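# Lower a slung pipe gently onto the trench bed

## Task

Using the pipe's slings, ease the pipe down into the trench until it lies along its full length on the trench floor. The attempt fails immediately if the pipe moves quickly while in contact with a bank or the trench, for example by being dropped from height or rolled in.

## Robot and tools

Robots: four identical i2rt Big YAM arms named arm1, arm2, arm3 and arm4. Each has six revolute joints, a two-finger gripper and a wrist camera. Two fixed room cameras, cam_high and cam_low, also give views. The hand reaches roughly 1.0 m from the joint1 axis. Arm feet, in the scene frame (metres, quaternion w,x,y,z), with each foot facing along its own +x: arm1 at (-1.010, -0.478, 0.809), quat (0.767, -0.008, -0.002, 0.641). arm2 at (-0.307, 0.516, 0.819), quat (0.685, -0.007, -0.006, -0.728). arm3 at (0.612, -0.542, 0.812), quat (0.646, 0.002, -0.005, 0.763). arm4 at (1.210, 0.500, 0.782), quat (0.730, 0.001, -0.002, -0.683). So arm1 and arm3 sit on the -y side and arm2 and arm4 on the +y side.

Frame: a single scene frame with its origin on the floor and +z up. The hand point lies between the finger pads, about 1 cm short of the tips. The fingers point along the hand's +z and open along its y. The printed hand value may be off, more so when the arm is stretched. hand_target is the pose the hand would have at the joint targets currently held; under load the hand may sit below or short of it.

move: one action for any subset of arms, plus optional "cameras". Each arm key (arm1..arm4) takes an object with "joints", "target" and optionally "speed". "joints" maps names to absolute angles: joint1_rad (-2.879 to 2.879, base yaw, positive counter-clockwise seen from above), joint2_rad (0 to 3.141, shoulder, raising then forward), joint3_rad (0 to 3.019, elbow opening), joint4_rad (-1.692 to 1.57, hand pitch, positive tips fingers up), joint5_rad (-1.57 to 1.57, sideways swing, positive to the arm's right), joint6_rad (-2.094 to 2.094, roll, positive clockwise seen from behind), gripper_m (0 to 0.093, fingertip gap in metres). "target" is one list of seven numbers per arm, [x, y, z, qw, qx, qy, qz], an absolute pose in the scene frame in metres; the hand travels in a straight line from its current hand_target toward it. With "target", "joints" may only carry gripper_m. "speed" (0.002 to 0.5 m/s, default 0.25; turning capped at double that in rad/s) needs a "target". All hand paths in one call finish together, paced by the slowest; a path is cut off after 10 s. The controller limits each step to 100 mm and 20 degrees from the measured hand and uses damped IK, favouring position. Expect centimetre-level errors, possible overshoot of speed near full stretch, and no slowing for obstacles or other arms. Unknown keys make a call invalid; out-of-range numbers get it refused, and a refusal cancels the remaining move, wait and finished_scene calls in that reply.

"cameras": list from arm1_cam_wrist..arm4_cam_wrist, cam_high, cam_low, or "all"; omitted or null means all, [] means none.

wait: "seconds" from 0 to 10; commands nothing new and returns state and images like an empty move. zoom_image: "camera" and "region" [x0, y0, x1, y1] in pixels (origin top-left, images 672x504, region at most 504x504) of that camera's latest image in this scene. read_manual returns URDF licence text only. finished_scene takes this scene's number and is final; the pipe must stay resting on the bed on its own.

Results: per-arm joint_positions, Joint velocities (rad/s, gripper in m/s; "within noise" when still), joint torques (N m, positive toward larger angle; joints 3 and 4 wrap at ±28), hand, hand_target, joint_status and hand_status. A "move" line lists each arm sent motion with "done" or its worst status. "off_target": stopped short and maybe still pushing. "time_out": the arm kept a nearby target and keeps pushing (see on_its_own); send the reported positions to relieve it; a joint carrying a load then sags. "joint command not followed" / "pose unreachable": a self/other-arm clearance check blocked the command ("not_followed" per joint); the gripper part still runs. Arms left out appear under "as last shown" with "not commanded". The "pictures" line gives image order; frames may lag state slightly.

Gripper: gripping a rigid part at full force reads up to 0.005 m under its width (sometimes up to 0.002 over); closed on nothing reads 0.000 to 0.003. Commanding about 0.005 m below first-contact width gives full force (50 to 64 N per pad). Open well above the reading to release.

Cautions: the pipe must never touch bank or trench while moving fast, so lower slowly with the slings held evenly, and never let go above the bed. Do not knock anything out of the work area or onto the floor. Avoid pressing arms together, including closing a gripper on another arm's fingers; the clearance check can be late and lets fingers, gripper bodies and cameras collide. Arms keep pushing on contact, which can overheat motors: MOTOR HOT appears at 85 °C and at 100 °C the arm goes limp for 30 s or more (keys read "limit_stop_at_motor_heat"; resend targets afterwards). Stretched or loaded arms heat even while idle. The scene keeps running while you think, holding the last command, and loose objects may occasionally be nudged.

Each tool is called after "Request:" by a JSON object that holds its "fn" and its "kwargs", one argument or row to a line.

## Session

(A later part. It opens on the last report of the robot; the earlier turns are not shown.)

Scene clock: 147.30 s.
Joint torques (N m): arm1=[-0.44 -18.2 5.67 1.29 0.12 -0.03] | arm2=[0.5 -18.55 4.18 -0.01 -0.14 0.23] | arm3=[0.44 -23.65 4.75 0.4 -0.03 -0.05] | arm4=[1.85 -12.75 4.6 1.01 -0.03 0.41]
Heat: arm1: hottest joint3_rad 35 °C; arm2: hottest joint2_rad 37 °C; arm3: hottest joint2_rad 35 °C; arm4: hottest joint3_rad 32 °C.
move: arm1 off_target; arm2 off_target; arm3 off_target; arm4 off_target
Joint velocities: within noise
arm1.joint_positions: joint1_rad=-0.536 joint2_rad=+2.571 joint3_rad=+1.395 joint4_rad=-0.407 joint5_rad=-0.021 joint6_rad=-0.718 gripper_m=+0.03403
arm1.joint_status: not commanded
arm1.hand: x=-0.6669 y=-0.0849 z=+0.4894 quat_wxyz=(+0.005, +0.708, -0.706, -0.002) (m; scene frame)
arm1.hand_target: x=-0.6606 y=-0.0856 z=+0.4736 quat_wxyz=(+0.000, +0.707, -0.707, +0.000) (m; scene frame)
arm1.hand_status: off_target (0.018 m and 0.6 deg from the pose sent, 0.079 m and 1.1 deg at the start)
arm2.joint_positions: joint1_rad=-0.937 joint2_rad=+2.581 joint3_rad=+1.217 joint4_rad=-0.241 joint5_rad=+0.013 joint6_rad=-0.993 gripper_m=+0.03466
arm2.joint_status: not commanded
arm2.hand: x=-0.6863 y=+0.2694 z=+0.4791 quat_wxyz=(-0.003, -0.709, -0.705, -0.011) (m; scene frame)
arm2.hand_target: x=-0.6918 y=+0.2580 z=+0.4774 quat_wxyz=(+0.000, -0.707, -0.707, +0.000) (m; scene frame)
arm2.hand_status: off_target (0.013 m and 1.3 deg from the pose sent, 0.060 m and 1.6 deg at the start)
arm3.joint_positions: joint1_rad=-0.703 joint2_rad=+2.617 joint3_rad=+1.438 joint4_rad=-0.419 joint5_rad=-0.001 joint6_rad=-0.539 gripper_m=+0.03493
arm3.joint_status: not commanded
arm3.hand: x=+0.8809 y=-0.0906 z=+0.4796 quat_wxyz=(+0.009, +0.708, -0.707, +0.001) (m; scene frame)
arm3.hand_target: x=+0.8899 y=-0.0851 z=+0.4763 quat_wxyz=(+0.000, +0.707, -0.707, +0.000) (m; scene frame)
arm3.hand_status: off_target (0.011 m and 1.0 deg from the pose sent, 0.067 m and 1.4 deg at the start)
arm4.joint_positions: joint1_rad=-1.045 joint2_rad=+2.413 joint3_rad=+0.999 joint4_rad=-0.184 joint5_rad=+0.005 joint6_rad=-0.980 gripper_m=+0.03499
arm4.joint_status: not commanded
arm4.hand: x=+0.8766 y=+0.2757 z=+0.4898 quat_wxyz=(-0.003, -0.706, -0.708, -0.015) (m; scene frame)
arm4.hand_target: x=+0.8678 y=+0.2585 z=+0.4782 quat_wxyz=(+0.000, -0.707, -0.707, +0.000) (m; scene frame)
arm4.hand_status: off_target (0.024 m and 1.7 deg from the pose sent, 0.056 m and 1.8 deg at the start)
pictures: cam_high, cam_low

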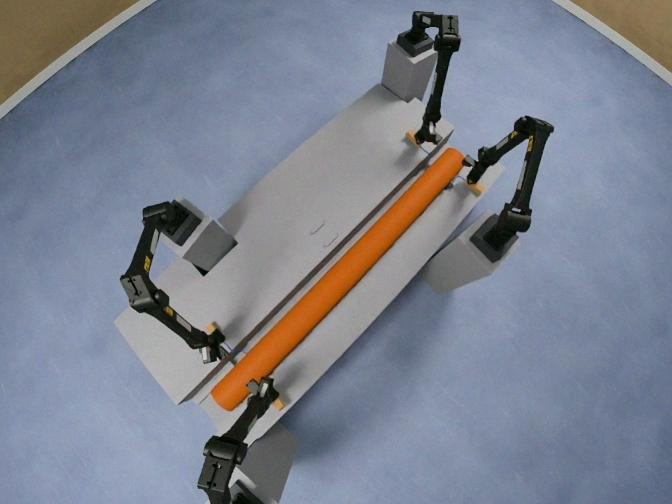

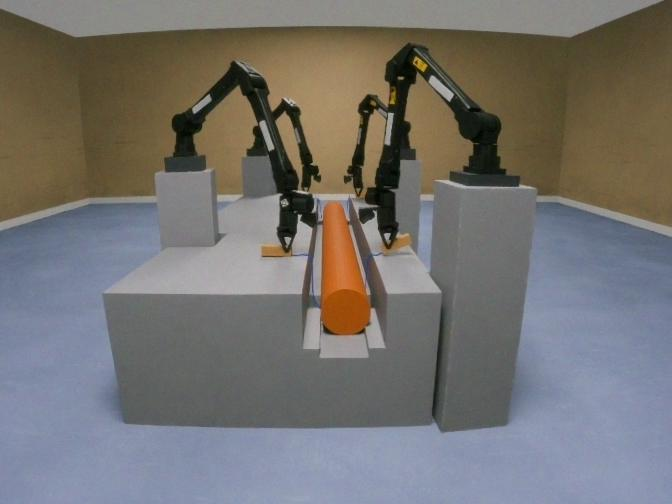

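Request:
{"fn": "move", "kwargs": {
  "arm1": {"joints":{"gripper_m":0.06}},
  "arm2": {"joints":{"gripper_m":0.06}},
  "arm3": {"joints":{"gripper_m":0.06}},
  "arm4": {"joints":{"gripper_m":0.06}},
  "cameras": []
}}

Request:
{"fn": "move", "kwargs": {
  "arm1": {"target":[-0.665,-0.085,0.60,0,0.707,-0.707,0]},
  "arm2": {"target":[-0.692,0.268,0.60,0,0.707,0.707,0]},
  "arm3": {"target":[0.885,-0.085,0.60,0,0.707,-0.707,0]},
  "arm4": {"target":[0.870,0.268,0.60,0,0.707,0.707,0]}
}}

Request:
{"fn": "zoom_image", "kwargs": {
  "camera": "cam_low",
  "region": [200, 130, 440, 370]
}}

Scene clock: 151.03 s.
Joint torques (N m): arm1=[-1.44 -18.73 5.19 1.03 -0.01 -0.04] | arm2=[0.56 -18.55 4.21 -0.02 -0.14 0.21] | arm3=[0.44 -23.71 4.75 0.39 -0.05 -0.05] | arm4=[0.79 -16.5 2.11 0.58 -0.02 0.29]
Heat: arm1: hottest joint2_rad 34 °C; arm2: hottest joint2_rad 37 °C; arm3: hottest joint2_rad 35 °C; arm4: hottest joint3_rad 32 °C.
move: arm1 done; arm2 done; arm3 done; arm4 done
Joint velocities: within noise
arm1.joint_positions: joint1_rad=-0.536 joint2_rad=+2.577 joint3_rad=+1.399 joint4_rad=-0.399 joint5_rad=-0.019 joint6_rad=-0.718 gripper_m=+0.05992
arm1.joint_status: all done
arm1.hand: x=-0.6659 y=-0.0845 z=+0.4867 quat_wxyz=(+0.002, +0.709, -0.705, -0.001) (m; scene frame)
arm1.hand_target: x=-0.6606 y=-0.0856 z=+0.4736 quat_wxyz=(+0.000, +0.707, -0.707, +0.000) (m; scene frame)
arm1.hand_status: not commanded
arm2.joint_positions: joint1_rad=-0.937 joint2_rad=+2.581 joint3_rad=+1.217 joint4_rad=-0.241 joint5_rad=+0.013 joint6_rad=-0.991 gripper_m=+0.05995
arm2.joint_status: all done
arm2.hand: x=-0.6863 y=+0.2694 z=+0.4791 quat_wxyz=(-0.003, -0.710, -0.704, -0.011) (m; scene frame)
arm2.hand_target: x=-0.6918 y=+0.2580 z=+0.4774 quat_wxyz=(+0.000, -0.707, -0.707, +0.000) (m; scene frame)
arm2.hand_status: not commanded
arm3.joint_positions: joint1_rad=-0.703 joint2_rad=+2.617 joint3_rad=+1.438 joint4_rad=-0.419 joint5_rad=-0.001 joint6_rad=-0.540 gripper_m=+0.05992
arm3.joint_status: all done
arm3.hand: x=+0.8811 y=-0.0904 z=+0.4797 quat_wxyz=(+0.009, +0.708, -0.706, +0.001) (m; scene frame)
arm3.hand_target: x=+0.8899 y=-0.0850 z=+0.4763 quat_wxyz=(+0.000, +0.707, -0.707, +0.000) (m; scene frame)
arm3.hand_status: not commanded
arm4.joint_positions: joint1_rad=-1.030 joint2_rad=+2.447 joint3_rad=+1.030 joint4_rad=-0.172 joint5_rad=+0.005 joint6_rad=-0.971 gripper_m=+0.05991
arm4.joint_status: all done
arm4.hand: x=+0.8733 y=+0.2663 z=+0.4783 quat_wxyz=(-0.002, -0.705, -0.709, -0.010) (m; scene frame)
arm4.hand_target: x=+0.8676 y=+0.2584 z=+0.4782 quat_wxyz=(+0.000, -0.707, -0.707, +0.000) (m; scene frame)
arm4.hand_status: not commanded
pictures: none
No camera images: "cameras" was empty.

Scene clock: 152.37 s.
Joint torques (N m): arm1=[-0.79 -19.37 4.64 0.27 0.05 -0.01] | arm2=[-0.62 -17.26 3.88 -0.77 -0.12 0.07] | arm3=[1.2 -22.36 4.44 -0.25 -0.06 0.04] | arm4=[-0.03 -14.62 2.77 -0.1 0 0.15]
Heat: arm1: hottest joint2_rad 34 °C; arm2: hottest joint2_rad 37 °C; arm3: hottest joint2_rad 35 °C; arm4: hottest joint3_rad 31 °C.
move: arm1 off_target; arm2 done; arm3 off_target; arm4 done
Joint velocities: within noise
arm1.joint_positions: joint1_rad=-0.536 joint2_rad=+2.293 joint3_rad=+1.282 joint4_rad=-0.529 joint5_rad=-0.019 joint6_rad=-0.718 gripper_m=+0.05993
arm1.joint_status: not commanded
arm1.hand: x=-0.6604 y=-0.0750 z=+0.6104 quat_wxyz=(-0.016, +0.709, -0.705, -0.002) (m; scene frame)
arm1.hand_target: x=-0.6651 y=-0.0850 z=+0.6003 quat_wxyz=(+0.000, +0.707, -0.707, +0.000) (m; scene frame)
arm1.hand_status: off_target (0.015 m and 1.9 deg from the pose sent, 0.113 m and 0.4 deg at the start)
arm2.joint_positions: joint1_rad=-0.937 joint2_rad=+2.259 joint3_rad=+1.081 joint4_rad=-0.378 joint5_rad=+0.013 joint6_rad=-0.993 gripper_m=+0.05995
arm2.joint_status: not commanded
arm2.hand: x=-0.6992 y=+0.2631 z=+0.6054 quat_wxyz=(+0.002, -0.709, -0.705, +0.012) (m; scene frame)
arm2.hand_target: x=-0.6919 y=+0.2680 z=+0.6001 quat_wxyz=(+0.000, -0.707, -0.707, +0.000) (m; scene frame)
arm2.hand_status: done (0.010 m and 1.5 deg from the pose sent, 0.121 m and 1.4 deg at the start)
arm3.joint_positions: joint1_rad=-0.703 joint2_rad=+2.323 joint3_rad=+1.316 joint4_rad=-0.550 joint5_rad=+0.000 joint6_rad=-0.540 gripper_m=+0.05992
arm3.joint_status: not commanded
arm3.hand: x=+0.8884 y=-0.0789 z=+0.6092 quat_wxyz=(-0.011, +0.708, -0.706, -0.004) (m; scene frame)
arm3.hand_target: x=+0.8849 y=-0.0851 z=+0.6001 quat_wxyz=(+0.000, +0.707, -0.707, +0.000) (m; scene frame)
arm3.hand_status: off_target (0.012 m and 1.4 deg from the pose sent, 0.121 m and 1.0 deg at the start)
arm4.joint_positions: joint1_rad=-1.030 joint2_rad=+2.102 joint3_rad=+0.908 joint4_rad=-0.355 joint5_rad=+0.005 joint6_rad=-0.971 gripper_m=+0.05991
arm4.joint_status: not commanded
arm4.hand: x=+0.8661 y=+0.2620 z=+0.6028 quat_wxyz=(+0.002, -0.705, -0.709, +0.010) (m; scene frame)
arm4.hand_target: x=+0.8700 y=+0.2680 z=+0.6000 quat_wxyz=(+0.000, -0.707, -0.707, +0.000) (m; scene frame)
arm4.hand_status: done (0.008 m and 1.2 deg from the pose sent, 0.122 m and 1.3 deg at the start)
pictures: arm1_cam_wrist, arm2_cam_wrist, arm3_cam_wrist, arm4_cam_wrist, cam_high, cam_low

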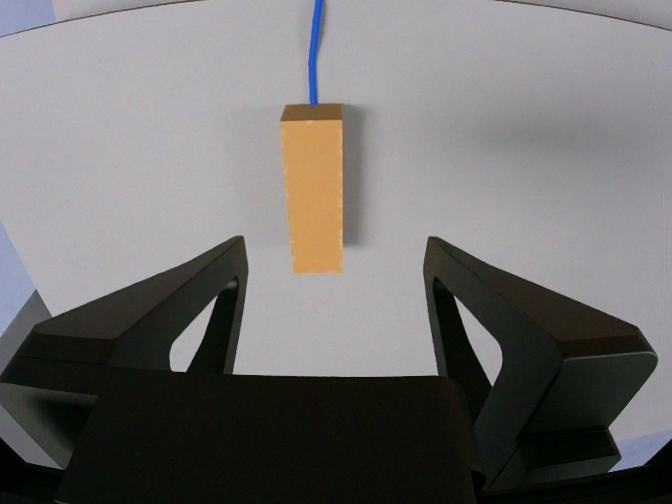

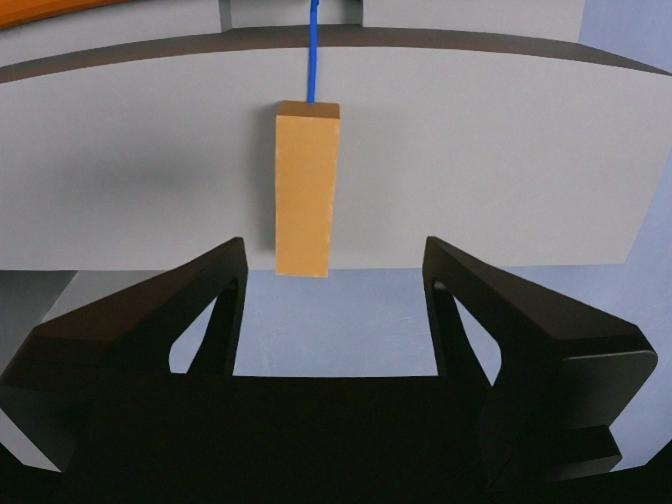

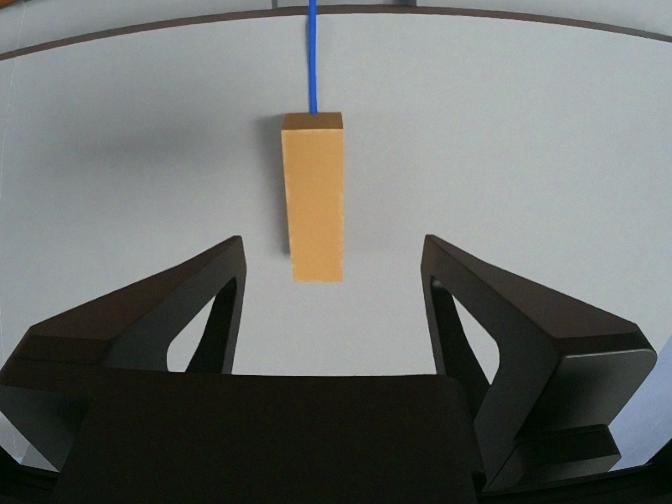

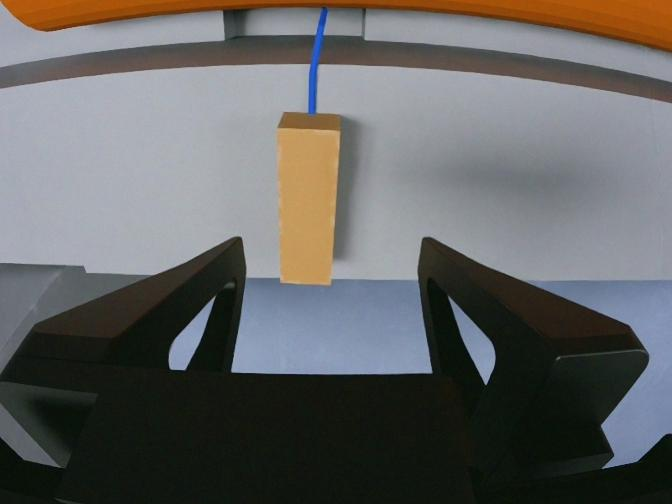

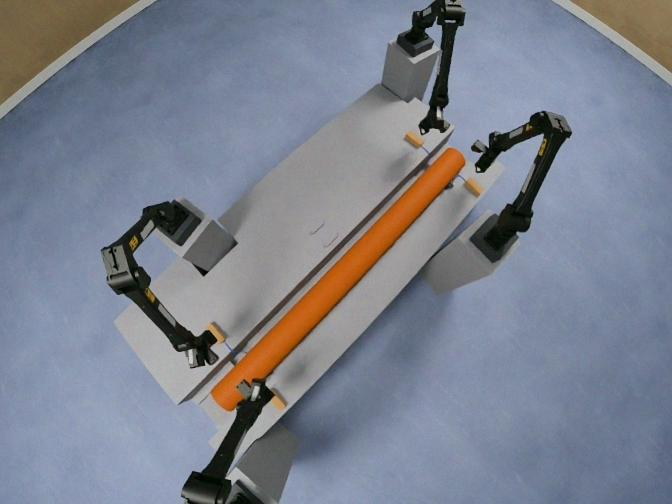

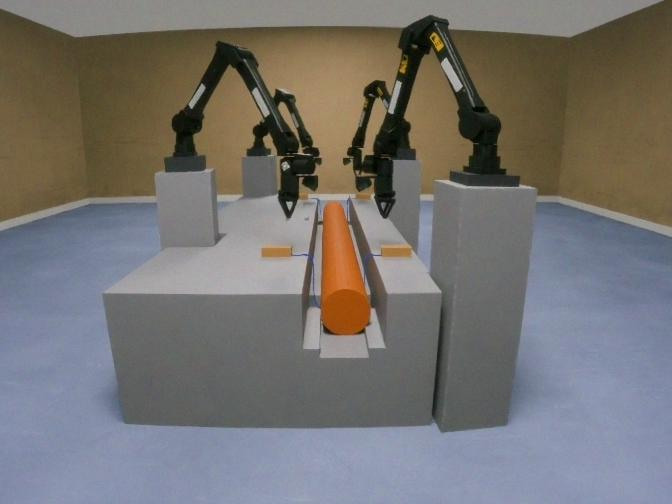

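Scaled by 2.100.

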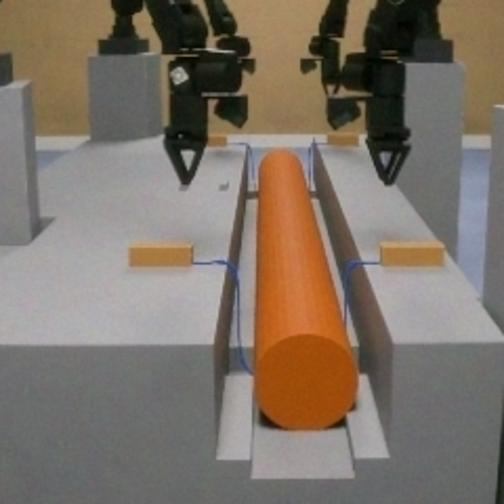

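Request:
{"fn": "finished_scene", "kwargs": {
  "scene": 1
}}

The scene is finished: the task was done.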